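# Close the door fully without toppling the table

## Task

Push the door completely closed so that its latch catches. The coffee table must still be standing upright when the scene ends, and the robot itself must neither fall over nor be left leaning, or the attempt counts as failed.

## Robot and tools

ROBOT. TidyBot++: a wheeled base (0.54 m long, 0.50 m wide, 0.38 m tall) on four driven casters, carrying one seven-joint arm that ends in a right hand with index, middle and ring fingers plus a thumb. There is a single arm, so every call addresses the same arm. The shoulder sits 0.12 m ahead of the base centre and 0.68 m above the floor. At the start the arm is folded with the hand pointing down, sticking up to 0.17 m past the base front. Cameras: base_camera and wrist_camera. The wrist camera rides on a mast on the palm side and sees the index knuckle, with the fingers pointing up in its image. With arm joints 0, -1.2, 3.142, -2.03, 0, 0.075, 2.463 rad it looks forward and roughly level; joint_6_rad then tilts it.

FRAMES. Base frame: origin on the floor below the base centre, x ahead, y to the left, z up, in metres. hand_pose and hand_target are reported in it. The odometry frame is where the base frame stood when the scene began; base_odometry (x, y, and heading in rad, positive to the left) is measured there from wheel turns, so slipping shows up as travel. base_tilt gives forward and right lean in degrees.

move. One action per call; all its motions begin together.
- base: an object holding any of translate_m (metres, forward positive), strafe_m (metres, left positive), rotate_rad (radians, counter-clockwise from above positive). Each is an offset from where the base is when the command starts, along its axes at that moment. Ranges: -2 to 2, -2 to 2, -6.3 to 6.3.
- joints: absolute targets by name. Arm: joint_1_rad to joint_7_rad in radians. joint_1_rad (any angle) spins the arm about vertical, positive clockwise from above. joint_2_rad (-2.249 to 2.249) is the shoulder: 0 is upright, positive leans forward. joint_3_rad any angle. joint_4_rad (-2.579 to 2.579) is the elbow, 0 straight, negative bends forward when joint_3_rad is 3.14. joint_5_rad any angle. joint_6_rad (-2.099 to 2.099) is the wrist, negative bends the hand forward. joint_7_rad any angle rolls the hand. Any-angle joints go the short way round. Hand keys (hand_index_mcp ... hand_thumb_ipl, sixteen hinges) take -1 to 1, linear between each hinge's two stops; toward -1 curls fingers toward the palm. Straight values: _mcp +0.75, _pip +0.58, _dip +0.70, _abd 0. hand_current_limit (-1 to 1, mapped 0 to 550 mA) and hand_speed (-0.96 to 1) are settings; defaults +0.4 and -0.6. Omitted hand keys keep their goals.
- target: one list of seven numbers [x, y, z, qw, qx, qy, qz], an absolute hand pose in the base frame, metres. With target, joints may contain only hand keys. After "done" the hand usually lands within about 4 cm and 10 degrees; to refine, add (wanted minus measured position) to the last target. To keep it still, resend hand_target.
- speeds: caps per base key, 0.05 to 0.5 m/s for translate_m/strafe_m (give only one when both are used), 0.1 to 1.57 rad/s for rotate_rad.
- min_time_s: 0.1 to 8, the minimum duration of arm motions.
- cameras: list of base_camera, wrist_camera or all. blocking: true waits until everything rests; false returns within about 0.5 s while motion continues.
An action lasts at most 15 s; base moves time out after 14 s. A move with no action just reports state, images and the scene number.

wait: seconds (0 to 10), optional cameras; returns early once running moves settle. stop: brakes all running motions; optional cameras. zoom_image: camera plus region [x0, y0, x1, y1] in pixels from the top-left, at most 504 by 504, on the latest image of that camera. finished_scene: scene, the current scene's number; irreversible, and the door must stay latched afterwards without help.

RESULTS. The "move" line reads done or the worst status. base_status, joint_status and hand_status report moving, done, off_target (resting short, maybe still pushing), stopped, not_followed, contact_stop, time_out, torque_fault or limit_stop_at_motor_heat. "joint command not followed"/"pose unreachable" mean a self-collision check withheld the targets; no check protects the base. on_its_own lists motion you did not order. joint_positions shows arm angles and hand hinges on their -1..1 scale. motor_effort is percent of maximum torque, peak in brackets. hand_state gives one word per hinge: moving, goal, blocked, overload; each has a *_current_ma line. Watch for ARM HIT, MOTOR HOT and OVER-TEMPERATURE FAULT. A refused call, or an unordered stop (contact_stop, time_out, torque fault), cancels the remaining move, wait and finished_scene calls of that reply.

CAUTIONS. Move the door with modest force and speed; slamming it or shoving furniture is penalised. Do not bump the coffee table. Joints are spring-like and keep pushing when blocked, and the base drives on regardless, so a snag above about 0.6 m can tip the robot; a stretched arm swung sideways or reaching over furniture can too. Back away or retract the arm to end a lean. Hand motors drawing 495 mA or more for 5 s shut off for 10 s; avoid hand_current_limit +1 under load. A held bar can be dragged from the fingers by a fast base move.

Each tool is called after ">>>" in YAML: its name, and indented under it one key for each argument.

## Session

>>> move:
  cameras: ["all"]

Scene clock: 0.00 s.
base_odometry: x=+0.000 y=+0.000 heading=+0.000
base_tilt: forward=+0.4 right=+0.0
base_status: not commanded
joint_positions: joint_1_rad=+0.040 joint_2_rad=-0.327 joint_3_rad=+3.099 joint_4_rad=-2.530 joint_5_rad=-0.049 joint_6_rad=-0.856 joint_7_rad=+3.167 hand_index_mcp=+0.753 hand_index_abd=+0.000 hand_index_pip=+0.577 hand_index_dip=+0.696 hand_middle_mcp=+0.753 hand_middle_abd=+0.000 hand_middle_pip=+0.577 hand_middle_dip=+0.696 hand_ring_mcp=+0.753 hand_ring_abd=+0.000 hand_ring_pip=+0.577 hand_ring_dip=+0.696 hand_thumb_cmc=+0.715 hand_thumb_axl=+0.677 hand_thumb_mcp=+0.222 hand_thumb_ipl=+0.168 hand_current_limit=+0.400 hand_speed=-0.600
joint_status: not commanded
hand_state: goal,goal,goal,goal,goal,goal,goal,goal,goal,goal,goal,goal,goal,goal,goal,goal
index_mcp_current_ma: -2
index_abd_current_ma: 0
index_pip_current_ma: 0
index_dip_current_ma: 0
middle_mcp_current_ma: -2
middle_abd_current_ma: 0
middle_pip_current_ma: 0
middle_dip_current_ma: 0
ring_mcp_current_ma: -2
ring_abd_current_ma: 0
ring_pip_current_ma: 0
ring_dip_current_ma: 0
thumb_cmc_current_ma: 2
thumb_axl_current_ma: 0
thumb_mcp_current_ma: -20
thumb_ipl_current_ma: 0
hand_goal_index_mcp: 0.754
hand_goal_index_abd: 0.000
hand_goal_index_pip: 0.576
hand_goal_index_dip: 0.696
hand_goal_middle_mcp: 0.754
hand_goal_middle_abd: 0.000
hand_goal_middle_pip: 0.576
hand_goal_middle_dip: 0.696
hand_goal_ring_mcp: 0.754
hand_goal_ring_abd: 0.000
hand_goal_ring_pip: 0.576
hand_goal_ring_dip: 0.696
hand_goal_thumb_cmc: 0.714
hand_goal_thumb_axl: 0.678
hand_goal_thumb_mcp: 0.226
hand_goal_thumb_ipl: 0.168
motor_effort: joint_1_rad=-1 joint_2_rad=-1 joint_3_rad=-1 joint_4_rad=+13 joint_5_rad=-1 joint_6_rad=+0 joint_7_rad=+0
hand_pose: x=+0.3467 y=-0.0118 z=+0.6004 quat_wxyz=(-0.021, -0.708, -0.705, -0.038) (m; base frame)
hand_target: x=+0.3458 y=-0.0118 z=+0.5998 quat_wxyz=(-0.020, -0.708, -0.705, -0.037) (m; base frame)
hand_status: not commanded
pictures: base_camera, wrist_camera
Images, in order (width x height): base_camera 644x364, wrist_camera 504x504.

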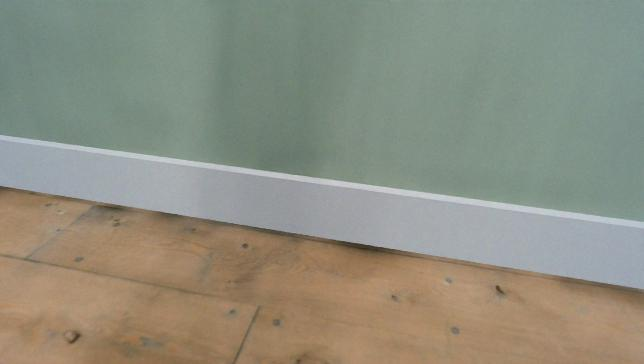

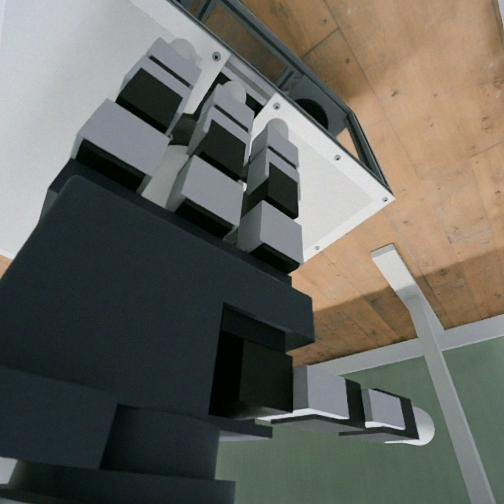

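>>> move:
  joints: {"joint_7_rad": 1.57}
  cameras: ["wrist_camera"]

>>> move:
  joints: {"joint_7_rad": 0.0}
  cameras: ["wrist_camera"]

>>> move:
  joints: {"joint_7_rad": -1.57}
  cameras: ["wrist_camera"]

Scene clock: 10.17 s.
move: not_followed
base_odometry: x=+0.000 y=+0.000 heading=+0.000
base_tilt: forward=+0.4 right=+0.0
base_status: not commanded
joint_positions: joint_1_rad=+0.040 joint_2_rad=-0.327 joint_3_rad=+3.099 joint_4_rad=-2.530 joint_5_rad=-0.049 joint_6_rad=-0.856 joint_7_rad=+2.443 hand_index_mcp=+0.753 hand_index_abd=+0.000 hand_index_pip=+0.577 hand_index_dip=+0.696 hand_middle_mcp=+0.753 hand_middle_abd=+0.000 hand_middle_pip=+0.577 hand_middle_dip=+0.696 hand_ring_mcp=+0.753 hand_ring_abd=+0.000 hand_ring_pip=+0.577 hand_ring_dip=+0.696 hand_thumb_cmc=+0.716 hand_thumb_axl=+0.677 hand_thumb_mcp=+0.222 hand_thumb_ipl=+0.168 hand_current_limit=+0.400 hand_speed=-0.600
joint_status: joint_7_rad not_followed (moved -0.724 of -1.597)
hand_state: goal,goal,goal,goal,goal,goal,goal,goal,goal,goal,goal,goal,goal,goal,goal,goal
index_mcp_current_ma: -6
index_abd_current_ma: 0
index_pip_current_ma: 3
index_dip_current_ma: 0
middle_mcp_current_ma: -7
middle_abd_current_ma: 0
middle_pip_current_ma: 3
middle_dip_current_ma: 0
ring_mcp_current_ma: -6
ring_abd_current_ma: 0
ring_pip_current_ma: 3
ring_dip_current_ma: 0
thumb_cmc_current_ma: 7
thumb_axl_current_ma: -4
thumb_mcp_current_ma: -21
thumb_ipl_current_ma: -2
hand_goal_index_mcp: 0.754
hand_goal_index_abd: 0.000
hand_goal_index_pip: 0.576
hand_goal_index_dip: 0.696
hand_goal_middle_mcp: 0.754
hand_goal_middle_abd: 0.000
hand_goal_middle_pip: 0.576
hand_goal_middle_dip: 0.696
hand_goal_ring_mcp: 0.754
hand_goal_ring_abd: 0.000
hand_goal_ring_pip: 0.576
hand_goal_ring_dip: 0.696
hand_goal_thumb_cmc: 0.714
hand_goal_thumb_axl: 0.678
hand_goal_thumb_mcp: 0.226
hand_goal_thumb_ipl: 0.168
motor_effort: joint_1_rad=+0(1) joint_2_rad=-2(2) joint_3_rad=+0(1) joint_4_rad=+12(13) joint_5_rad=-1(1) joint_6_rad=-1(1) joint_7_rad=+0(1)
hand_pose: x=+0.3103 y=-0.0622 z=+0.5962 quat_wxyz=(-0.006, -0.912, -0.409, -0.043) (m; base frame)
hand_target: x=+0.3083 y=-0.0635 z=+0.5961 quat_wxyz=(-0.006, -0.917, -0.396, -0.043) (m; base frame)
hand_status: not commanded
pictures: wrist_camera
joint command not followed: on one or more control steps a check withheld the commanded joint targets, and the robot was not sent them on those steps. On the call's last step the targets were still withheld.
cause: the commanded joint targets, or the way to them, would bring two parts of the arm too close to each other (its hand and another part of the arm, with the joints from joint_3_rad to joint_7_rad between them, 22 mm apart when it was first held).
Images, in order (width x height): wrist_camera 504x504.

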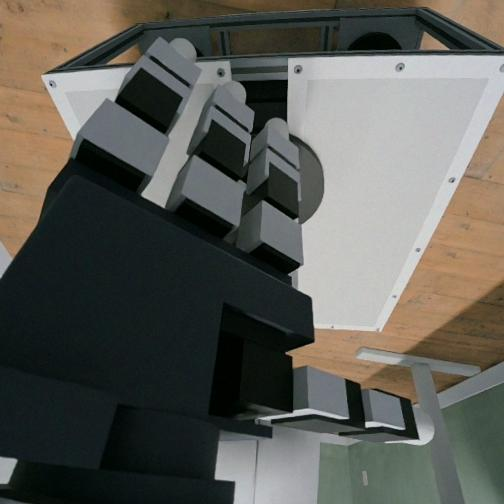

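Scene clock: 11.90 s.
move: not_followed
base_odometry: x=+0.000 y=+0.000 heading=+0.000
base_tilt: forward=+0.4 right=+0.0
base_status: not commanded
joint_positions: joint_1_rad=+0.040 joint_2_rad=-0.327 joint_3_rad=+3.099 joint_4_rad=-2.530 joint_5_rad=-0.049 joint_6_rad=-0.856 joint_7_rad=+2.443 hand_index_mcp=+0.753 hand_index_abd=+0.000 hand_index_pip=+0.577 hand_index_dip=+0.696 hand_middle_mcp=+0.753 hand_middle_abd=+0.000 hand_middle_pip=+0.577 hand_middle_dip=+0.696 hand_ring_mcp=+0.753 hand_ring_abd=+0.000 hand_ring_pip=+0.577 hand_ring_dip=+0.696 hand_thumb_cmc=+0.716 hand_thumb_axl=+0.677 hand_thumb_mcp=+0.222 hand_thumb_ipl=+0.168 hand_current_limit=+0.400 hand_speed=-0.600
joint_status: joint_7_rad not_followed (moved +0.000 of -2.443)
hand_state: goal,goal,goal,goal,goal,goal,goal,goal,goal,goal,goal,goal,goal,goal,goal,goal
index_mcp_current_ma: -6
index_abd_current_ma: 0
index_pip_current_ma: 3
index_dip_current_ma: 0
middle_mcp_current_ma: -7
middle_abd_current_ma: 0
middle_pip_current_ma: 3
middle_dip_current_ma: 0
ring_mcp_current_ma: -6
ring_abd_current_ma: 0
ring_pip_current_ma: 3
ring_dip_current_ma: 0
thumb_cmc_current_ma: 7
thumb_axl_current_ma: -4
thumb_mcp_current_ma: -21
thumb_ipl_current_ma: -2
hand_goal_index_mcp: 0.754
hand_goal_index_abd: 0.000
hand_goal_index_pip: 0.576
hand_goal_index_dip: 0.696
hand_goal_middle_mcp: 0.754
hand_goal_middle_abd: 0.000
hand_goal_middle_pip: 0.576
hand_goal_middle_dip: 0.696
hand_goal_ring_mcp: 0.754
hand_goal_ring_abd: 0.000
hand_goal_ring_pip: 0.576
hand_goal_ring_dip: 0.696
hand_goal_thumb_cmc: 0.714
hand_goal_thumb_axl: 0.678
hand_goal_thumb_mcp: 0.226
hand_goal_thumb_ipl: 0.168
motor_effort: joint_1_rad=+0(1) joint_2_rad=-1(2) joint_3_rad=+0(1) joint_4_rad=+12(12) joint_5_rad=+0(1) joint_6_rad=+0(1) joint_7_rad=+0(1)
hand_pose: x=+0.3103 y=-0.0622 z=+0.5962 quat_wxyz=(-0.006, -0.912, -0.409, -0.043) (m; base frame)
hand_target: x=+0.3083 y=-0.0635 z=+0.5961 quat_wxyz=(-0.006, -0.917, -0.396, -0.043) (m; base frame)
hand_status: not commanded
pictures: wrist_camera
joint command not followed: on one or more control steps a check withheld the commanded joint targets, and the robot was not sent them on those steps. On the call's last step the targets were still withheld.
cause: the commanded joint targets, or the way to them, would bring two parts of the arm too close to each other (its hand and another part of the arm, with the joints from joint_2_rad to joint_7_rad between them, 40 mm apart when it was first held).
Images, in order (width x height): wrist_camera 504x504.

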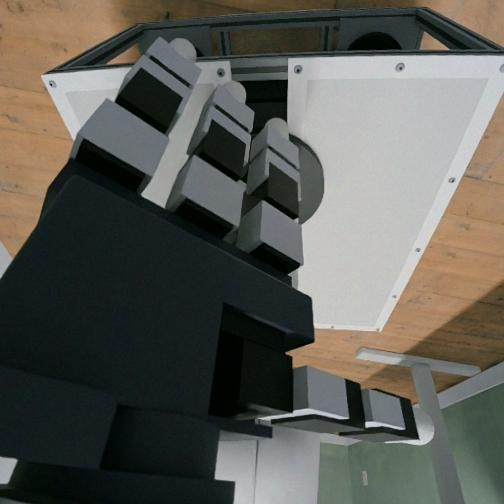

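Scene clock: 16.60 s.
move: done
base_odometry: x=+0.000 y=+0.000 heading=+0.000
base_tilt: forward=+0.4 right=+0.0
base_status: not commanded
joint_positions: joint_1_rad=+0.040 joint_2_rad=-0.327 joint_3_rad=+3.099 joint_4_rad=-2.530 joint_5_rad=-0.049 joint_6_rad=-0.856 joint_7_rad=+4.659 hand_index_mcp=+0.753 hand_index_abd=+0.000 hand_index_pip=+0.577 hand_index_dip=+0.696 hand_middle_mcp=+0.753 hand_middle_abd=+0.000 hand_middle_pip=+0.577 hand_middle_dip=+0.696 hand_ring_mcp=+0.753 hand_ring_abd=+0.000 hand_ring_pip=+0.577 hand_ring_dip=+0.696 hand_thumb_cmc=+0.716 hand_thumb_axl=+0.677 hand_thumb_mcp=+0.222 hand_thumb_ipl=+0.168 hand_current_limit=+0.400 hand_speed=-0.600
joint_status: all done
hand_state: goal,goal,goal,goal,goal,goal,goal,goal,goal,goal,goal,goal,goal,goal,goal,goal
index_mcp_current_ma: -6
index_abd_current_ma: 0
index_pip_current_ma: 3
index_dip_current_ma: 0
middle_mcp_current_ma: -7
middle_abd_current_ma: 0
middle_pip_current_ma: 3
middle_dip_current_ma: 0
ring_mcp_current_ma: -6
ring_abd_current_ma: 0
ring_pip_current_ma: 3
ring_dip_current_ma: 0
thumb_cmc_current_ma: 7
thumb_axl_current_ma: -4
thumb_mcp_current_ma: -21
thumb_ipl_current_ma: -2
hand_goal_index_mcp: 0.754
hand_goal_index_abd: 0.000
hand_goal_index_pip: 0.576
hand_goal_index_dip: 0.696
hand_goal_middle_mcp: 0.754
hand_goal_middle_abd: 0.000
hand_goal_middle_pip: 0.576
hand_goal_middle_dip: 0.696
hand_goal_ring_mcp: 0.754
hand_goal_ring_abd: 0.000
hand_goal_ring_pip: 0.576
hand_goal_ring_dip: 0.696
hand_goal_thumb_cmc: 0.714
hand_goal_thumb_axl: 0.678
hand_goal_thumb_mcp: 0.226
hand_goal_thumb_ipl: 0.168
motor_effort: joint_1_rad=-1(1) joint_2_rad=-1(2) joint_3_rad=+0(1) joint_4_rad=+12(12) joint_5_rad=-1(1) joint_6_rad=+0(1) joint_7_rad=+0(1)
hand_pose: x=+0.2915 y=+0.0941 z=+0.5983 quat_wxyz=(-0.041, -0.041, -0.998, -0.013) (m; base frame)
hand_target: x=+0.2861 y=+0.0956 z=+0.5974 quat_wxyz=(-0.040, -0.014, -0.999, -0.012) (m; base frame)
hand_status: not commanded
pictures: wrist_camera
led back after a hold: the arm was led back toward your command in small steps, so it may still be short of it.
joint command not followed: on one or more control steps a check withheld the commanded joint targets, and the robot was not sent them on those steps.
cause: the commanded joint targets, or the way to them, would bring two parts of the arm too close to each other (its hand and another part of the arm, with the joints from joint_2_rad to joint_7_rad between them, 40 mm apart when it was first held).
Images, in order (width x height): wrist_camera 504x504.

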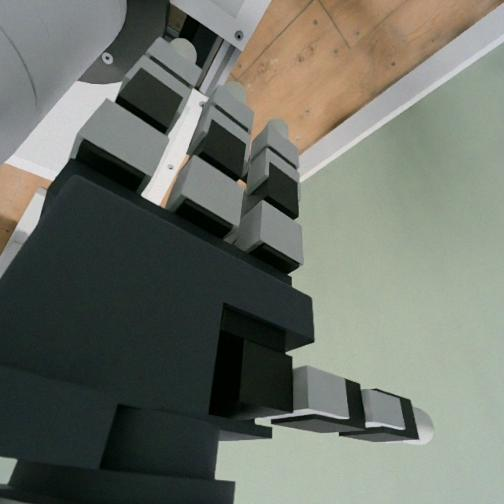

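>>> move:
  joints: {"joint_1_rad": 0, "joint_2_rad": -1.3, "joint_3_rad": 3.142, "joint_4_rad": -1.7, "joint_5_rad": 0, "joint_6_rad": -0.55, "joint_7_rad": 2.463}
  cameras: ["wrist_camera"]

>>> move:
  base: {"rotate_rad": 1.2}
  cameras: ["all"]

>>> move:
  base: {"rotate_rad": 1.2}
  cameras: ["all"]

>>> move:
  base: {"rotate_rad": 1.2}
  cameras: ["all"]

Scene clock: 30.47 s.
move: done
base_odometry: x=+0.000 y=+0.000 heading=+0.000
base_tilt: forward=+0.4 right=+0.0
base_status: not commanded
joint_positions: joint_1_rad=+0.027 joint_2_rad=-1.287 joint_3_rad=+3.114 joint_4_rad=-1.703 joint_5_rad=-0.045 joint_6_rad=-0.624 joint_7_rad=+2.521 hand_index_mcp=+0.760 hand_index_abd=+0.000 hand_index_pip=+0.577 hand_index_dip=+0.696 hand_middle_mcp=+0.760 hand_middle_abd=+0.000 hand_middle_pip=+0.577 hand_middle_dip=+0.696 hand_ring_mcp=+0.760 hand_ring_abd=+0.000 hand_ring_pip=+0.577 hand_ring_dip=+0.696 hand_thumb_cmc=+0.720 hand_thumb_axl=+0.677 hand_thumb_mcp=+0.226 hand_thumb_ipl=+0.168 hand_current_limit=+0.400 hand_speed=-0.600
joint_status: all done
hand_state: goal,goal,goal,goal,goal,goal,goal,goal,goal,goal,goal,goal,goal,goal,goal,goal
index_mcp_current_ma: 30
index_abd_current_ma: 0
index_pip_current_ma: 3
index_dip_current_ma: 0
middle_mcp_current_ma: 31
middle_abd_current_ma: 0
middle_pip_current_ma: 3
middle_dip_current_ma: 0
ring_mcp_current_ma: 29
ring_abd_current_ma: 0
ring_pip_current_ma: 3
ring_dip_current_ma: 0
thumb_cmc_current_ma: 26
thumb_axl_current_ma: -4
thumb_mcp_current_ma: 1
thumb_ipl_current_ma: -2
hand_goal_index_mcp: 0.754
hand_goal_index_abd: 0.000
hand_goal_index_pip: 0.576
hand_goal_index_dip: 0.696
hand_goal_middle_mcp: 0.754
hand_goal_middle_abd: 0.000
hand_goal_middle_pip: 0.576
hand_goal_middle_dip: 0.696
hand_goal_ring_mcp: 0.754
hand_goal_ring_abd: 0.000
hand_goal_ring_pip: 0.576
hand_goal_ring_dip: 0.696
hand_goal_thumb_cmc: 0.714
hand_goal_thumb_axl: 0.678
hand_goal_thumb_mcp: 0.226
hand_goal_thumb_ipl: 0.168
motor_effort: joint_1_rad=-1(1) joint_2_rad=+21(24) joint_3_rad=+0(2) joint_4_rad=+10(19) joint_5_rad=+0(2) joint_6_rad=+7(8) joint_7_rad=+0(1)
hand_pose: x=+0.0756 y=-0.0439 z=+1.2877 quat_wxyz=(-0.390, -0.438, -0.235, -0.775) (m; base frame)
hand_target: x=+0.0510 y=-0.0699 z=+1.3015 quat_wxyz=(-0.384, -0.413, -0.197, -0.802) (m; base frame)
hand_status: not commanded
pictures: wrist_camera
Images, in order (width x height): wrist_camera 504x504.

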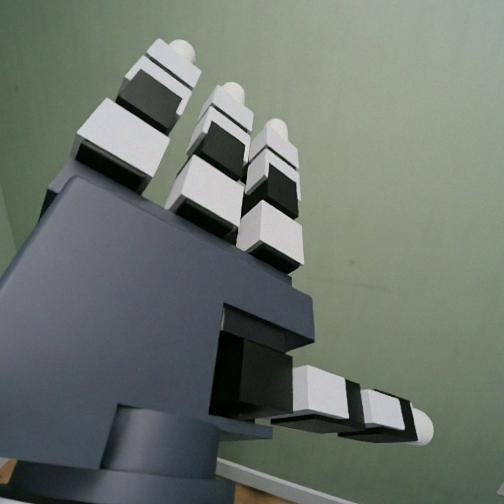

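Scene clock: 32.53 s.
move: done
base_odometry: x=+0.000 y=+0.000 heading=+1.200
base_tilt: forward=+0.4 right=+0.0
base_status: done
joint_positions: joint_1_rad=+0.020 joint_2_rad=-1.287 joint_3_rad=+3.116 joint_4_rad=-1.703 joint_5_rad=-0.045 joint_6_rad=-0.624 joint_7_rad=+2.519 hand_index_mcp=+0.760 hand_index_abd=+0.000 hand_index_pip=+0.577 hand_index_dip=+0.696 hand_middle_mcp=+0.760 hand_middle_abd=+0.000 hand_middle_pip=+0.577 hand_middle_dip=+0.696 hand_ring_mcp=+0.760 hand_ring_abd=+0.000 hand_ring_pip=+0.577 hand_ring_dip=+0.696 hand_thumb_cmc=+0.720 hand_thumb_axl=+0.677 hand_thumb_mcp=+0.226 hand_thumb_ipl=+0.168 hand_current_limit=+0.400 hand_speed=-0.600
joint_status: not commanded
hand_state: goal,goal,goal,goal,goal,goal,goal,goal,goal,goal,goal,goal,goal,goal,goal,goal
index_mcp_current_ma: 30
index_abd_current_ma: 0
index_pip_current_ma: 3
index_dip_current_ma: 0
middle_mcp_current_ma: 31
middle_abd_current_ma: 0
middle_pip_current_ma: 3
middle_dip_current_ma: 0
ring_mcp_current_ma: 29
ring_abd_current_ma: 0
ring_pip_current_ma: 3
ring_dip_current_ma: 0
thumb_cmc_current_ma: 26
thumb_axl_current_ma: -4
thumb_mcp_current_ma: 1
thumb_ipl_current_ma: -2
hand_goal_index_mcp: 0.754
hand_goal_index_abd: 0.000
hand_goal_index_pip: 0.576
hand_goal_index_dip: 0.696
hand_goal_middle_mcp: 0.754
hand_goal_middle_abd: 0.000
hand_goal_middle_pip: 0.576
hand_goal_middle_dip: 0.696
hand_goal_ring_mcp: 0.754
hand_goal_ring_abd: 0.000
hand_goal_ring_pip: 0.576
hand_goal_ring_dip: 0.696
hand_goal_thumb_cmc: 0.714
hand_goal_thumb_axl: 0.678
hand_goal_thumb_mcp: 0.226
hand_goal_thumb_ipl: 0.168
motor_effort: joint_1_rad=-1(1) joint_2_rad=+21(21) joint_3_rad=+0(1) joint_4_rad=+9(11) joint_5_rad=+0(1) joint_6_rad=+6(7) joint_7_rad=+0(1)
hand_pose: x=+0.0759 y=-0.0453 z=+1.2876 quat_wxyz=(-0.387, -0.438, -0.236, -0.777) (m; base frame)
hand_target: x=+0.0510 y=-0.0699 z=+1.3015 quat_wxyz=(-0.384, -0.413, -0.197, -0.802) (m; base frame)
hand_status: not commanded
pictures: base_camera, wrist_camera
Images, in order (width x height): base_camera 644x364, wrist_camera 504x504.

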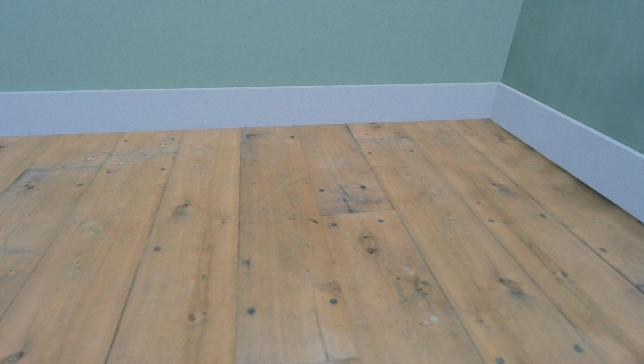

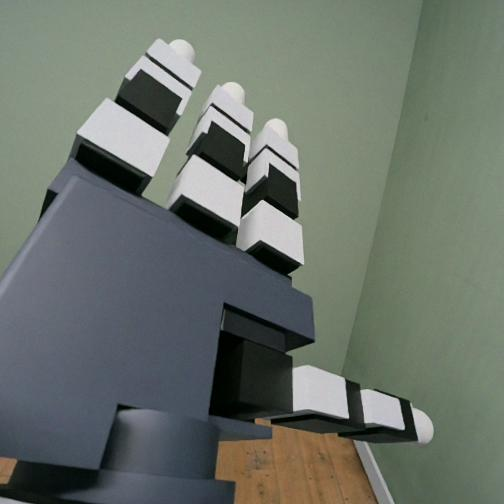

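Scene clock: 34.57 s.
move: done
base_odometry: x=+0.000 y=+0.000 heading=+2.399
base_tilt: forward=+0.4 right=-0.1
base_status: done
joint_positions: joint_1_rad=+0.017 joint_2_rad=-1.287 joint_3_rad=+3.116 joint_4_rad=-1.703 joint_5_rad=-0.044 joint_6_rad=-0.624 joint_7_rad=+2.519 hand_index_mcp=+0.760 hand_index_abd=+0.000 hand_index_pip=+0.577 hand_index_dip=+0.696 hand_middle_mcp=+0.760 hand_middle_abd=+0.000 hand_middle_pip=+0.577 hand_middle_dip=+0.696 hand_ring_mcp=+0.760 hand_ring_abd=+0.000 hand_ring_pip=+0.577 hand_ring_dip=+0.696 hand_thumb_cmc=+0.720 hand_thumb_axl=+0.677 hand_thumb_mcp=+0.226 hand_thumb_ipl=+0.168 hand_current_limit=+0.400 hand_speed=-0.600
joint_status: not commanded
hand_state: goal,goal,goal,goal,goal,goal,goal,goal,goal,goal,goal,goal,goal,goal,goal,goal
index_mcp_current_ma: 30
index_abd_current_ma: 0
index_pip_current_ma: 3
index_dip_current_ma: 0
middle_mcp_current_ma: 31
middle_abd_current_ma: 0
middle_pip_current_ma: 3
middle_dip_current_ma: 0
ring_mcp_current_ma: 29
ring_abd_current_ma: 0
ring_pip_current_ma: 3
ring_dip_current_ma: 0
thumb_cmc_current_ma: 26
thumb_axl_current_ma: -4
thumb_mcp_current_ma: 1
thumb_ipl_current_ma: -2
hand_goal_index_mcp: 0.754
hand_goal_index_abd: 0.000
hand_goal_index_pip: 0.576
hand_goal_index_dip: 0.696
hand_goal_middle_mcp: 0.754
hand_goal_middle_abd: 0.000
hand_goal_middle_pip: 0.576
hand_goal_middle_dip: 0.696
hand_goal_ring_mcp: 0.754
hand_goal_ring_abd: 0.000
hand_goal_ring_pip: 0.576
hand_goal_ring_dip: 0.696
hand_goal_thumb_cmc: 0.714
hand_goal_thumb_axl: 0.678
hand_goal_thumb_mcp: 0.226
hand_goal_thumb_ipl: 0.168
motor_effort: joint_1_rad=-1(2) joint_2_rad=+21(21) joint_3_rad=+1(1) joint_4_rad=+10(11) joint_5_rad=+0(1) joint_6_rad=+7(7) joint_7_rad=+0(0)
hand_pose: x=+0.0760 y=-0.0457 z=+1.2876 quat_wxyz=(-0.386, -0.438, -0.236, -0.777) (m; base frame)
hand_target: x=+0.0510 y=-0.0699 z=+1.3015 quat_wxyz=(-0.384, -0.413, -0.197, -0.802) (m; base frame)
hand_status: not commanded
pictures: base_camera, wrist_camera
Images, in order (width x height): base_camera 644x364, wrist_camera 504x504.

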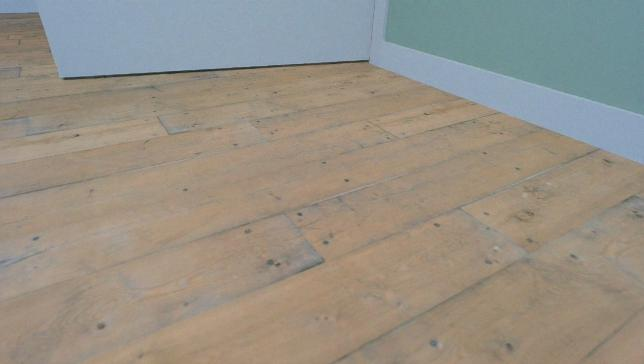

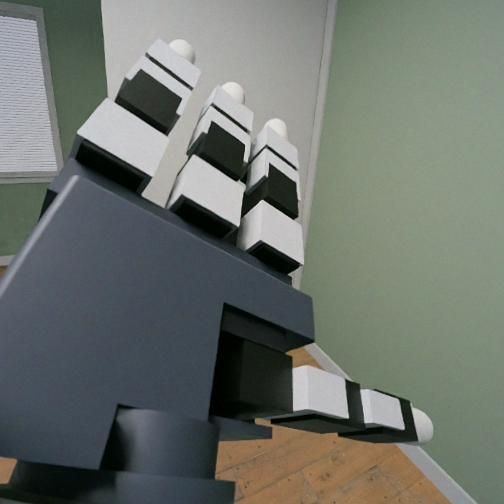

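Scene clock: 36.60 s.
move: done
base_odometry: x=+0.000 y=+0.000 heading=-2.684
base_tilt: forward=+0.4 right=+0.0
base_status: done
joint_positions: joint_1_rad=+0.016 joint_2_rad=-1.287 joint_3_rad=+3.117 joint_4_rad=-1.703 joint_5_rad=-0.044 joint_6_rad=-0.624 joint_7_rad=+2.519 hand_index_mcp=+0.760 hand_index_abd=+0.000 hand_index_pip=+0.577 hand_index_dip=+0.696 hand_middle_mcp=+0.760 hand_middle_abd=+0.000 hand_middle_pip=+0.577 hand_middle_dip=+0.696 hand_ring_mcp=+0.760 hand_ring_abd=+0.000 hand_ring_pip=+0.577 hand_ring_dip=+0.696 hand_thumb_cmc=+0.720 hand_thumb_axl=+0.677 hand_thumb_mcp=+0.226 hand_thumb_ipl=+0.168 hand_current_limit=+0.400 hand_speed=-0.600
joint_status: not commanded
hand_state: goal,goal,goal,goal,goal,goal,goal,goal,goal,goal,goal,goal,goal,goal,goal,goal
index_mcp_current_ma: 30
index_abd_current_ma: 0
index_pip_current_ma: 3
index_dip_current_ma: 0
middle_mcp_current_ma: 31
middle_abd_current_ma: 0
middle_pip_current_ma: 3
middle_dip_current_ma: 0
ring_mcp_current_ma: 29
ring_abd_current_ma: 0
ring_pip_current_ma: 3
ring_dip_current_ma: 0
thumb_cmc_current_ma: 26
thumb_axl_current_ma: -4
thumb_mcp_current_ma: 1
thumb_ipl_current_ma: -2
hand_goal_index_mcp: 0.754
hand_goal_index_abd: 0.000
hand_goal_index_pip: 0.576
hand_goal_index_dip: 0.696
hand_goal_middle_mcp: 0.754
hand_goal_middle_abd: 0.000
hand_goal_middle_pip: 0.576
hand_goal_middle_dip: 0.696
hand_goal_ring_mcp: 0.754
hand_goal_ring_abd: 0.000
hand_goal_ring_pip: 0.576
hand_goal_ring_dip: 0.696
hand_goal_thumb_cmc: 0.714
hand_goal_thumb_axl: 0.678
hand_goal_thumb_mcp: 0.226
hand_goal_thumb_ipl: 0.168
motor_effort: joint_1_rad=-1(1) joint_2_rad=+20(21) joint_3_rad=+1(1) joint_4_rad=+10(11) joint_5_rad=+0(1) joint_6_rad=+6(7) joint_7_rad=+0(0)
hand_pose: x=+0.0761 y=-0.0459 z=+1.2876 quat_wxyz=(-0.385, -0.438, -0.236, -0.777) (m; base frame)
hand_target: x=+0.0510 y=-0.0699 z=+1.3015 quat_wxyz=(-0.384, -0.413, -0.197, -0.802) (m; base frame)
hand_status: not commanded
pictures: base_camera, wrist_camera
Images, in order (width x height): base_camera 644x364, wrist_camera 504x504.

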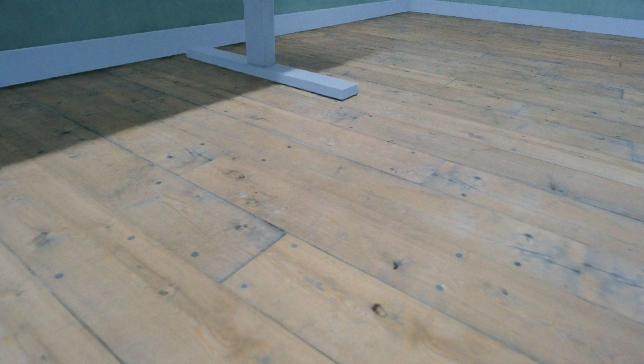

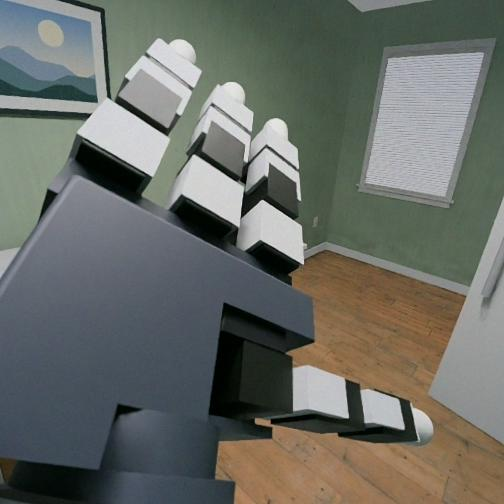

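>>> move:
  base: {"rotate_rad": -0.728}
  cameras: ["all"]

Scene clock: 56.73 s.
move: done
base_odometry: x=+0.000 y=+0.000 heading=+2.871
base_tilt: forward=+0.4 right=+0.0
base_status: done
joint_positions: joint_1_rad=+0.016 joint_2_rad=-1.287 joint_3_rad=+3.117 joint_4_rad=-1.703 joint_5_rad=-0.044 joint_6_rad=-0.624 joint_7_rad=+2.519 hand_index_mcp=+0.760 hand_index_abd=+0.000 hand_index_pip=+0.577 hand_index_dip=+0.696 hand_middle_mcp=+0.760 hand_middle_abd=+0.000 hand_middle_pip=+0.577 hand_middle_dip=+0.696 hand_ring_mcp=+0.760 hand_ring_abd=+0.000 hand_ring_pip=+0.577 hand_ring_dip=+0.696 hand_thumb_cmc=+0.720 hand_thumb_axl=+0.677 hand_thumb_mcp=+0.226 hand_thumb_ipl=+0.168 hand_current_limit=+0.400 hand_speed=-0.600
joint_status: not commanded
hand_state: goal,goal,goal,goal,goal,goal,goal,goal,goal,goal,goal,goal,goal,goal,goal,goal
index_mcp_current_ma: 30
index_abd_current_ma: 0
index_pip_current_ma: 3
index_dip_current_ma: 0
middle_mcp_current_ma: 31
middle_abd_current_ma: 0
middle_pip_current_ma: 3
middle_dip_current_ma: 0
ring_mcp_current_ma: 29
ring_abd_current_ma: 0
ring_pip_current_ma: 3
ring_dip_current_ma: 0
thumb_cmc_current_ma: 26
thumb_axl_current_ma: -4
thumb_mcp_current_ma: 1
thumb_ipl_current_ma: -2
hand_goal_index_mcp: 0.754
hand_goal_index_abd: 0.000
hand_goal_index_pip: 0.576
hand_goal_index_dip: 0.696
hand_goal_middle_mcp: 0.754
hand_goal_middle_abd: 0.000
hand_goal_middle_pip: 0.576
hand_goal_middle_dip: 0.696
hand_goal_ring_mcp: 0.754
hand_goal_ring_abd: 0.000
hand_goal_ring_pip: 0.576
hand_goal_ring_dip: 0.696
hand_goal_thumb_cmc: 0.714
hand_goal_thumb_axl: 0.678
hand_goal_thumb_mcp: 0.226
hand_goal_thumb_ipl: 0.168
motor_effort: joint_1_rad=+0(2) joint_2_rad=+21(21) joint_3_rad=+0(1) joint_4_rad=+10(11) joint_5_rad=+0(1) joint_6_rad=+6(7) joint_7_rad=+0(0)
hand_pose: x=+0.0761 y=-0.0459 z=+1.2876 quat_wxyz=(-0.385, -0.438, -0.236, -0.777) (m; base frame)
hand_target: x=+0.0510 y=-0.0699 z=+1.3015 quat_wxyz=(-0.384, -0.413, -0.197, -0.802) (m; base frame)
hand_status: not commanded
pictures: base_camera, wrist_camera
Images, in order (width x height): base_camera 644x364, wrist_camera 504x504.

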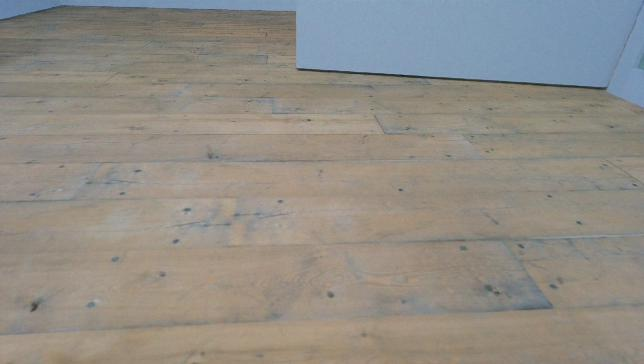

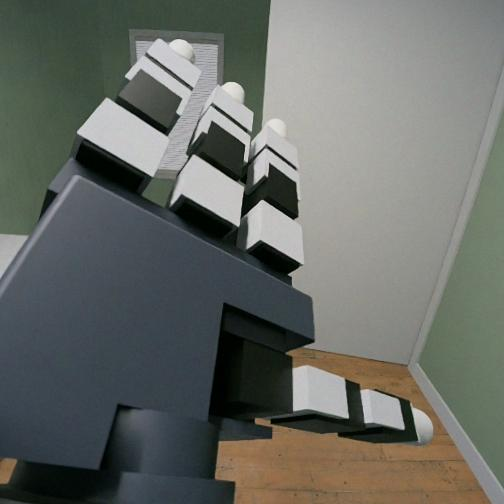

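>>> move:
  base: {"strafe_m": 0.52, "translate_m": 0.3}
  cameras: ["base_camera"]

Scene clock: 69.57 s.
move: done
base_odometry: x=-0.428 y=-0.421 heading=+2.871
base_tilt: forward=+0.4 right=+0.0
base_status: done
joint_positions: joint_1_rad=+0.009 joint_2_rad=-1.288 joint_3_rad=+3.129 joint_4_rad=-1.703 joint_5_rad=-0.040 joint_6_rad=-0.624 joint_7_rad=+2.519 hand_index_mcp=+0.760 hand_index_abd=+0.000 hand_index_pip=+0.577 hand_index_dip=+0.696 hand_middle_mcp=+0.760 hand_middle_abd=+0.000 hand_middle_pip=+0.577 hand_middle_dip=+0.696 hand_ring_mcp=+0.760 hand_ring_abd=+0.000 hand_ring_pip=+0.577 hand_ring_dip=+0.696 hand_thumb_cmc=+0.720 hand_thumb_axl=+0.677 hand_thumb_mcp=+0.226 hand_thumb_ipl=+0.168 hand_current_limit=+0.400 hand_speed=-0.600
joint_status: not commanded
hand_state: goal,goal,goal,goal,goal,goal,goal,goal,goal,goal,goal,goal,goal,goal,goal,goal
index_mcp_current_ma: 30
index_abd_current_ma: 0
index_pip_current_ma: 3
index_dip_current_ma: 0
middle_mcp_current_ma: 31
middle_abd_current_ma: 0
middle_pip_current_ma: 3
middle_dip_current_ma: 0
ring_mcp_current_ma: 30
ring_abd_current_ma: 0
ring_pip_current_ma: 3
ring_dip_current_ma: 0
thumb_cmc_current_ma: 26
thumb_axl_current_ma: -4
thumb_mcp_current_ma: 2
thumb_ipl_current_ma: -2
hand_goal_index_mcp: 0.754
hand_goal_index_abd: 0.000
hand_goal_index_pip: 0.576
hand_goal_index_dip: 0.696
hand_goal_middle_mcp: 0.754
hand_goal_middle_abd: 0.000
hand_goal_middle_pip: 0.576
hand_goal_middle_dip: 0.696
hand_goal_ring_mcp: 0.754
hand_goal_ring_abd: 0.000
hand_goal_ring_pip: 0.576
hand_goal_ring_dip: 0.696
hand_goal_thumb_cmc: 0.714
hand_goal_thumb_axl: 0.678
hand_goal_thumb_mcp: 0.226
hand_goal_thumb_ipl: 0.168
motor_effort: joint_1_rad=-1(3) joint_2_rad=+20(22) joint_3_rad=+0(3) joint_4_rad=+10(11) joint_5_rad=-1(1) joint_6_rad=+6(7) joint_7_rad=+0(0)
hand_pose: x=+0.0753 y=-0.0539 z=+1.2875 quat_wxyz=(-0.384, -0.439, -0.232, -0.779) (m; base frame)
hand_target: x=+0.0510 y=-0.0699 z=+1.3015 quat_wxyz=(-0.384, -0.413, -0.197, -0.802) (m; base frame)
hand_status: not commanded
pictures: base_camera
Images, in order (width x height): base_camera 644x364.

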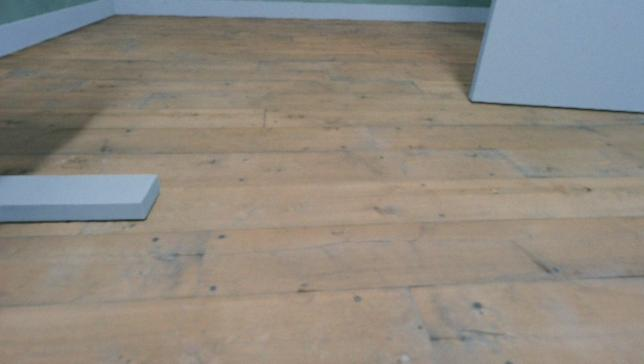

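>>> move:
  base: {"strafe_m": -0.06, "translate_m": 0.35}
  cameras: ["base_camera"]

Scene clock: 79.47 s.
move: done
base_odometry: x=-0.749 y=-0.270 heading=+2.872
base_tilt: forward=+0.4 right=+0.0
base_status: done
joint_positions: joint_1_rad=+0.009 joint_2_rad=-1.288 joint_3_rad=+3.129 joint_4_rad=-1.703 joint_5_rad=-0.040 joint_6_rad=-0.623 joint_7_rad=+2.519 hand_index_mcp=+0.760 hand_index_abd=+0.000 hand_index_pip=+0.577 hand_index_dip=+0.696 hand_middle_mcp=+0.760 hand_middle_abd=+0.000 hand_middle_pip=+0.577 hand_middle_dip=+0.696 hand_ring_mcp=+0.760 hand_ring_abd=+0.000 hand_ring_pip=+0.577 hand_ring_dip=+0.696 hand_thumb_cmc=+0.720 hand_thumb_axl=+0.677 hand_thumb_mcp=+0.226 hand_thumb_ipl=+0.168 hand_current_limit=+0.400 hand_speed=-0.600
joint_status: not commanded
hand_state: goal,goal,goal,goal,goal,goal,goal,goal,goal,goal,goal,goal,goal,goal,goal,goal
index_mcp_current_ma: 30
index_abd_current_ma: 0
index_pip_current_ma: 3
index_dip_current_ma: 0
middle_mcp_current_ma: 31
middle_abd_current_ma: 0
middle_pip_current_ma: 3
middle_dip_current_ma: 0
ring_mcp_current_ma: 30
ring_abd_current_ma: 0
ring_pip_current_ma: 3
ring_dip_current_ma: 0
thumb_cmc_current_ma: 26
thumb_axl_current_ma: -4
thumb_mcp_current_ma: 2
thumb_ipl_current_ma: -2
hand_goal_index_mcp: 0.754
hand_goal_index_abd: 0.000
hand_goal_index_pip: 0.576
hand_goal_index_dip: 0.696
hand_goal_middle_mcp: 0.754
hand_goal_middle_abd: 0.000
hand_goal_middle_pip: 0.576
hand_goal_middle_dip: 0.696
hand_goal_ring_mcp: 0.754
hand_goal_ring_abd: 0.000
hand_goal_ring_pip: 0.576
hand_goal_ring_dip: 0.696
hand_goal_thumb_cmc: 0.714
hand_goal_thumb_axl: 0.678
hand_goal_thumb_mcp: 0.226
hand_goal_thumb_ipl: 0.168
motor_effort: joint_1_rad=-1(1) joint_2_rad=+20(24) joint_3_rad=+1(1) joint_4_rad=+10(12) joint_5_rad=+0(1) joint_6_rad=+7(7) joint_7_rad=+0(1)
hand_pose: x=+0.0748 y=-0.0539 z=+1.2878 quat_wxyz=(-0.384, -0.438, -0.231, -0.779) (m; base frame)
hand_target: x=+0.0510 y=-0.0699 z=+1.3015 quat_wxyz=(-0.384, -0.413, -0.197, -0.802) (m; base frame)
hand_status: not commanded
pictures: base_camera
Images, in order (width x height): base_camera 644x364.

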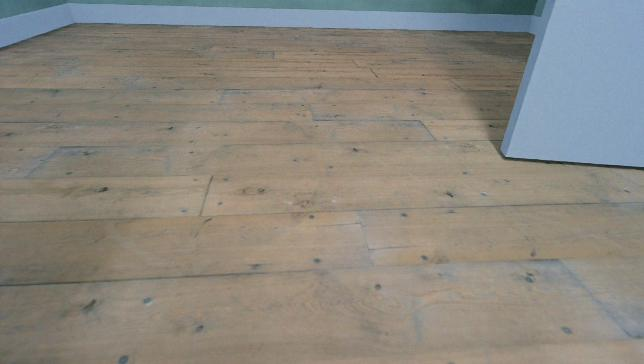

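>>> move:
  base: {"translate_m": 0.95}
  speeds: {"translate_m": 0.35}
  cameras: ["base_camera"]

>>> move:
  joints: {"joint_1_rad": 1.57, "joint_6_rad": -0.9}
  cameras: ["wrist_camera"]

Scene clock: 87.13 s.
move: done
base_odometry: x=-1.665 y=-0.016 heading=+2.872
base_tilt: forward=+0.4 right=+0.0
base_status: done
joint_positions: joint_1_rad=+0.009 joint_2_rad=-1.288 joint_3_rad=+3.129 joint_4_rad=-1.702 joint_5_rad=-0.040 joint_6_rad=-0.622 joint_7_rad=+2.519 hand_index_mcp=+0.760 hand_index_abd=+0.000 hand_index_pip=+0.577 hand_index_dip=+0.696 hand_middle_mcp=+0.760 hand_middle_abd=+0.000 hand_middle_pip=+0.577 hand_middle_dip=+0.696 hand_ring_mcp=+0.760 hand_ring_abd=+0.000 hand_ring_pip=+0.577 hand_ring_dip=+0.696 hand_thumb_cmc=+0.720 hand_thumb_axl=+0.677 hand_thumb_mcp=+0.226 hand_thumb_ipl=+0.168 hand_current_limit=+0.400 hand_speed=-0.600
joint_status: not commanded
hand_state: goal,goal,goal,goal,goal,goal,goal,goal,goal,goal,goal,goal,goal,goal,goal,goal
index_mcp_current_ma: 30
index_abd_current_ma: 0
index_pip_current_ma: 3
index_dip_current_ma: 0
middle_mcp_current_ma: 31
middle_abd_current_ma: 0
middle_pip_current_ma: 3
middle_dip_current_ma: 0
ring_mcp_current_ma: 30
ring_abd_current_ma: 0
ring_pip_current_ma: 3
ring_dip_current_ma: 0
thumb_cmc_current_ma: 26
thumb_axl_current_ma: -4
thumb_mcp_current_ma: 3
thumb_ipl_current_ma: -2
hand_goal_index_mcp: 0.754
hand_goal_index_abd: 0.000
hand_goal_index_pip: 0.576
hand_goal_index_dip: 0.696
hand_goal_middle_mcp: 0.754
hand_goal_middle_abd: 0.000
hand_goal_middle_pip: 0.576
hand_goal_middle_dip: 0.696
hand_goal_ring_mcp: 0.754
hand_goal_ring_abd: 0.000
hand_goal_ring_pip: 0.576
hand_goal_ring_dip: 0.696
hand_goal_thumb_cmc: 0.714
hand_goal_thumb_axl: 0.678
hand_goal_thumb_mcp: 0.226
hand_goal_thumb_ipl: 0.168
motor_effort: joint_1_rad=+0(1) joint_2_rad=+20(22) joint_3_rad=+0(1) joint_4_rad=+11(11) joint_5_rad=+0(1) joint_6_rad=+7(7) joint_7_rad=+0(1)
hand_pose: x=+0.0741 y=-0.0539 z=+1.2881 quat_wxyz=(-0.384, -0.438, -0.231, -0.779) (m; base frame)
hand_target: x=+0.0510 y=-0.0699 z=+1.3015 quat_wxyz=(-0.384, -0.413, -0.197, -0.802) (m; base frame)
hand_status: not commanded
pictures: base_camera
Images, in order (width x height): base_camera 644x364.

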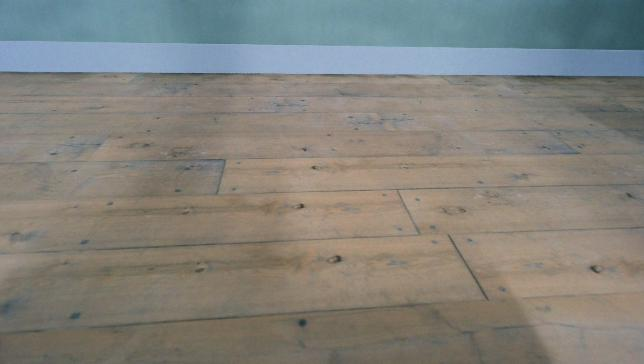

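Scene clock: 89.93 s.
move: done
base_odometry: x=-1.665 y=-0.016 heading=+2.872
base_tilt: forward=+0.4 right=-0.1
base_status: not commanded
joint_positions: joint_1_rad=+1.546 joint_2_rad=-1.288 joint_3_rad=+3.129 joint_4_rad=-1.702 joint_5_rad=-0.040 joint_6_rad=-0.822 joint_7_rad=+2.519 hand_index_mcp=+0.760 hand_index_abd=+0.000 hand_index_pip=+0.577 hand_index_dip=+0.696 hand_middle_mcp=+0.760 hand_middle_abd=+0.000 hand_middle_pip=+0.577 hand_middle_dip=+0.696 hand_ring_mcp=+0.760 hand_ring_abd=+0.000 hand_ring_pip=+0.577 hand_ring_dip=+0.696 hand_thumb_cmc=+0.720 hand_thumb_axl=+0.677 hand_thumb_mcp=+0.226 hand_thumb_ipl=+0.168 hand_current_limit=+0.400 hand_speed=-0.600
joint_status: all done
hand_state: goal,goal,goal,goal,goal,goal,goal,goal,goal,goal,goal,goal,goal,goal,goal,goal
index_mcp_current_ma: 30
index_abd_current_ma: 0
index_pip_current_ma: 3
index_dip_current_ma: 0
middle_mcp_current_ma: 31
middle_abd_current_ma: 0
middle_pip_current_ma: 3
middle_dip_current_ma: 0
ring_mcp_current_ma: 30
ring_abd_current_ma: 0
ring_pip_current_ma: 3
ring_dip_current_ma: 0
thumb_cmc_current_ma: 26
thumb_axl_current_ma: -4
thumb_mcp_current_ma: 3
thumb_ipl_current_ma: -2
hand_goal_index_mcp: 0.754
hand_goal_index_abd: 0.000
hand_goal_index_pip: 0.576
hand_goal_index_dip: 0.696
hand_goal_middle_mcp: 0.754
hand_goal_middle_abd: 0.000
hand_goal_middle_pip: 0.576
hand_goal_middle_dip: 0.696
hand_goal_ring_mcp: 0.754
hand_goal_ring_abd: 0.000
hand_goal_ring_pip: 0.576
hand_goal_ring_dip: 0.696
hand_goal_thumb_cmc: 0.714
hand_goal_thumb_axl: 0.678
hand_goal_thumb_mcp: 0.226
hand_goal_thumb_ipl: 0.168
motor_effort: joint_1_rad=-1(2) joint_2_rad=+20(21) joint_3_rad=+0(1) joint_4_rad=+10(11) joint_5_rad=+0(1) joint_6_rad=+7(8) joint_7_rad=+0(0)
hand_pose: x=+0.0661 y=+0.0077 z=+1.2383 quat_wxyz=(-0.767, -0.556, +0.161, -0.276) (m; base frame)
hand_target: x=+0.0491 y=+0.0064 z=+1.2146 quat_wxyz=(-0.751, -0.571, +0.201, -0.265) (m; base frame)
hand_status: not commanded
pictures: wrist_camera
Images, in order (width x height): wrist_camera 504x504.

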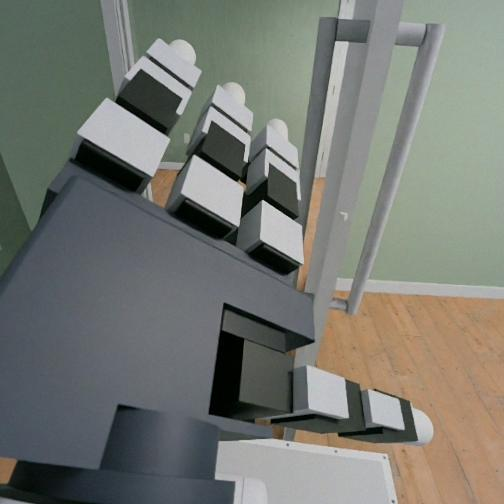

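>>> move:
  base: {"translate_m": 0.27}
  joints: {"joint_1_rad": 0, "joint_6_rad": -0.75}

>>> move:
  base: {"rotate_rad": -1.57}
  cameras: ["all"]

Scene clock: 97.13 s.
move: done
base_odometry: x=-1.925 y=+0.056 heading=+2.871
base_tilt: forward=+0.4 right=+0.0
base_status: done
joint_positions: joint_1_rad=+0.024 joint_2_rad=-1.288 joint_3_rad=+3.130 joint_4_rad=-1.702 joint_5_rad=-0.038 joint_6_rad=-0.823 joint_7_rad=+2.519 hand_index_mcp=+0.760 hand_index_abd=+0.000 hand_index_pip=+0.577 hand_index_dip=+0.696 hand_middle_mcp=+0.760 hand_middle_abd=+0.000 hand_middle_pip=+0.577 hand_middle_dip=+0.696 hand_ring_mcp=+0.760 hand_ring_abd=+0.000 hand_ring_pip=+0.577 hand_ring_dip=+0.696 hand_thumb_cmc=+0.720 hand_thumb_axl=+0.677 hand_thumb_mcp=+0.226 hand_thumb_ipl=+0.168 hand_current_limit=+0.400 hand_speed=-0.600
joint_status: all done
hand_state: goal,goal,goal,goal,goal,goal,goal,goal,goal,goal,goal,goal,goal,goal,goal,goal
index_mcp_current_ma: 30
index_abd_current_ma: 1
index_pip_current_ma: 3
index_dip_current_ma: 0
middle_mcp_current_ma: 31
middle_abd_current_ma: 1
middle_pip_current_ma: 3
middle_dip_current_ma: 0
ring_mcp_current_ma: 30
ring_abd_current_ma: 1
ring_pip_current_ma: 3
ring_dip_current_ma: 0
thumb_cmc_current_ma: 26
thumb_axl_current_ma: -4
thumb_mcp_current_ma: 3
thumb_ipl_current_ma: -2
hand_goal_index_mcp: 0.754
hand_goal_index_abd: 0.000
hand_goal_index_pip: 0.576
hand_goal_index_dip: 0.696
hand_goal_middle_mcp: 0.754
hand_goal_middle_abd: 0.000
hand_goal_middle_pip: 0.576
hand_goal_middle_dip: 0.696
hand_goal_ring_mcp: 0.754
hand_goal_ring_abd: 0.000
hand_goal_ring_pip: 0.576
hand_goal_ring_dip: 0.696
hand_goal_thumb_cmc: 0.714
hand_goal_thumb_axl: 0.678
hand_goal_thumb_mcp: 0.226
hand_goal_thumb_ipl: 0.168
motor_effort: joint_1_rad=+0(3) joint_2_rad=+20(22) joint_3_rad=+1(2) joint_4_rad=+10(11) joint_5_rad=+0(1) joint_6_rad=+7(8) joint_7_rad=+0(0)
hand_pose: x=+0.1088 y=-0.0531 z=+1.2381 quat_wxyz=(-0.366, -0.514, -0.267, -0.728) (m; base frame)
hand_target: x=+0.0899 y=-0.0699 z=+1.2544 quat_wxyz=(-0.362, -0.491, -0.234, -0.757) (m; base frame)
hand_status: not commanded
pictures: none

Scene clock: 99.43 s.
move: done
base_odometry: x=-1.925 y=+0.056 heading=+1.302
base_tilt: forward=+0.4 right=+0.0
base_status: done
joint_positions: joint_1_rad=+0.021 joint_2_rad=-1.288 joint_3_rad=+3.130 joint_4_rad=-1.702 joint_5_rad=-0.038 joint_6_rad=-0.823 joint_7_rad=+2.519 hand_index_mcp=+0.760 hand_index_abd=+0.000 hand_index_pip=+0.577 hand_index_dip=+0.696 hand_middle_mcp=+0.760 hand_middle_abd=+0.000 hand_middle_pip=+0.577 hand_middle_dip=+0.696 hand_ring_mcp=+0.760 hand_ring_abd=+0.000 hand_ring_pip=+0.577 hand_ring_dip=+0.696 hand_thumb_cmc=+0.720 hand_thumb_axl=+0.677 hand_thumb_mcp=+0.226 hand_thumb_ipl=+0.168 hand_current_limit=+0.400 hand_speed=-0.600
joint_status: not commanded
hand_state: goal,goal,goal,goal,goal,goal,goal,goal,goal,goal,goal,goal,goal,goal,goal,goal
index_mcp_current_ma: 30
index_abd_current_ma: 1
index_pip_current_ma: 3
index_dip_current_ma: 0
middle_mcp_current_ma: 31
middle_abd_current_ma: 1
middle_pip_current_ma: 3
middle_dip_current_ma: 0
ring_mcp_current_ma: 30
ring_abd_current_ma: 1
ring_pip_current_ma: 3
ring_dip_current_ma: 0
thumb_cmc_current_ma: 26
thumb_axl_current_ma: -4
thumb_mcp_current_ma: 3
thumb_ipl_current_ma: -2
hand_goal_index_mcp: 0.754
hand_goal_index_abd: 0.000
hand_goal_index_pip: 0.576
hand_goal_index_dip: 0.696
hand_goal_middle_mcp: 0.754
hand_goal_middle_abd: 0.000
hand_goal_middle_pip: 0.576
hand_goal_middle_dip: 0.696
hand_goal_ring_mcp: 0.754
hand_goal_ring_abd: 0.000
hand_goal_ring_pip: 0.576
hand_goal_ring_dip: 0.696
hand_goal_thumb_cmc: 0.714
hand_goal_thumb_axl: 0.678
hand_goal_thumb_mcp: 0.226
hand_goal_thumb_ipl: 0.168
motor_effort: joint_1_rad=+0(2) joint_2_rad=+20(21) joint_3_rad=+0(1) joint_4_rad=+10(11) joint_5_rad=+0(1) joint_6_rad=+7(8) joint_7_rad=+0(1)
hand_pose: x=+0.1089 y=-0.0531 z=+1.2381 quat_wxyz=(-0.365, -0.514, -0.268, -0.729) (m; base frame)
hand_target: x=+0.0899 y=-0.0699 z=+1.2544 quat_wxyz=(-0.362, -0.491, -0.234, -0.757) (m; base frame)
hand_status: not commanded
pictures: base_camera, wrist_camera
Images, in order (width x height): base_camera 644x364, wrist_camera 504x504.

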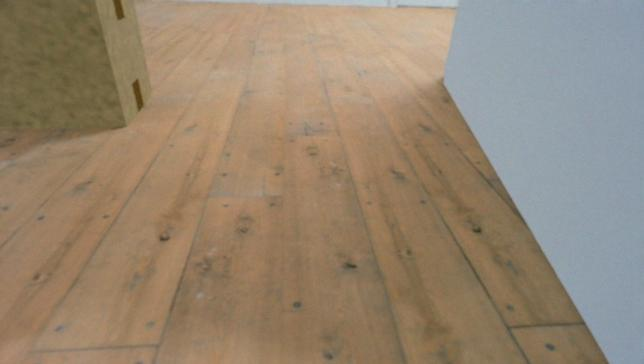

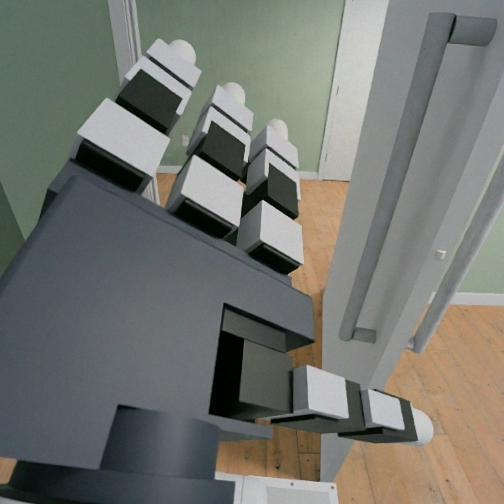

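>>> move:
  base: {"translate_m": 0.6, "strafe_m": 0.07}
  speeds: {"translate_m": 0.3}
  cameras: ["base_camera"]

Scene clock: 113.30 s.
move: done
base_odometry: x=-1.833 y=+0.653 heading=+1.301
base_tilt: forward=+0.4 right=+0.0
base_status: done
joint_positions: joint_1_rad=+0.021 joint_2_rad=-1.289 joint_3_rad=+3.130 joint_4_rad=-1.702 joint_5_rad=-0.038 joint_6_rad=-0.823 joint_7_rad=+2.519 hand_index_mcp=+0.760 hand_index_abd=+0.000 hand_index_pip=+0.577 hand_index_dip=+0.696 hand_middle_mcp=+0.760 hand_middle_abd=+0.000 hand_middle_pip=+0.577 hand_middle_dip=+0.696 hand_ring_mcp=+0.760 hand_ring_abd=+0.000 hand_ring_pip=+0.577 hand_ring_dip=+0.696 hand_thumb_cmc=+0.720 hand_thumb_axl=+0.677 hand_thumb_mcp=+0.226 hand_thumb_ipl=+0.168 hand_current_limit=+0.400 hand_speed=-0.600
joint_status: not commanded
hand_state: goal,goal,goal,goal,goal,goal,goal,goal,goal,goal,goal,goal,goal,goal,goal,goal
index_mcp_current_ma: 30
index_abd_current_ma: 1
index_pip_current_ma: 3
index_dip_current_ma: 0
middle_mcp_current_ma: 31
middle_abd_current_ma: 1
middle_pip_current_ma: 3
middle_dip_current_ma: 0
ring_mcp_current_ma: 30
ring_abd_current_ma: 1
ring_pip_current_ma: 3
ring_dip_current_ma: 0
thumb_cmc_current_ma: 26
thumb_axl_current_ma: -4
thumb_mcp_current_ma: 3
thumb_ipl_current_ma: -2
hand_goal_index_mcp: 0.754
hand_goal_index_abd: 0.000
hand_goal_index_pip: 0.576
hand_goal_index_dip: 0.696
hand_goal_middle_mcp: 0.754
hand_goal_middle_abd: 0.000
hand_goal_middle_pip: 0.576
hand_goal_middle_dip: 0.696
hand_goal_ring_mcp: 0.754
hand_goal_ring_abd: 0.000
hand_goal_ring_pip: 0.576
hand_goal_ring_dip: 0.696
hand_goal_thumb_cmc: 0.714
hand_goal_thumb_axl: 0.678
hand_goal_thumb_mcp: 0.226
hand_goal_thumb_ipl: 0.168
motor_effort: joint_1_rad=-1(1) joint_2_rad=+20(23) joint_3_rad=+0(1) joint_4_rad=+10(12) joint_5_rad=-1(1) joint_6_rad=+7(8) joint_7_rad=+0(1)
hand_pose: x=+0.1086 y=-0.0531 z=+1.2382 quat_wxyz=(-0.365, -0.514, -0.267, -0.729) (m; base frame)
hand_target: x=+0.0899 y=-0.0699 z=+1.2544 quat_wxyz=(-0.362, -0.491, -0.234, -0.757) (m; base frame)
hand_status: not commanded
pictures: base_camera
Images, in order (width x height): base_camera 644x364.

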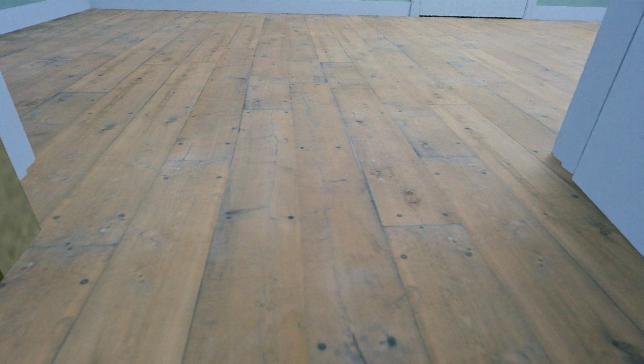

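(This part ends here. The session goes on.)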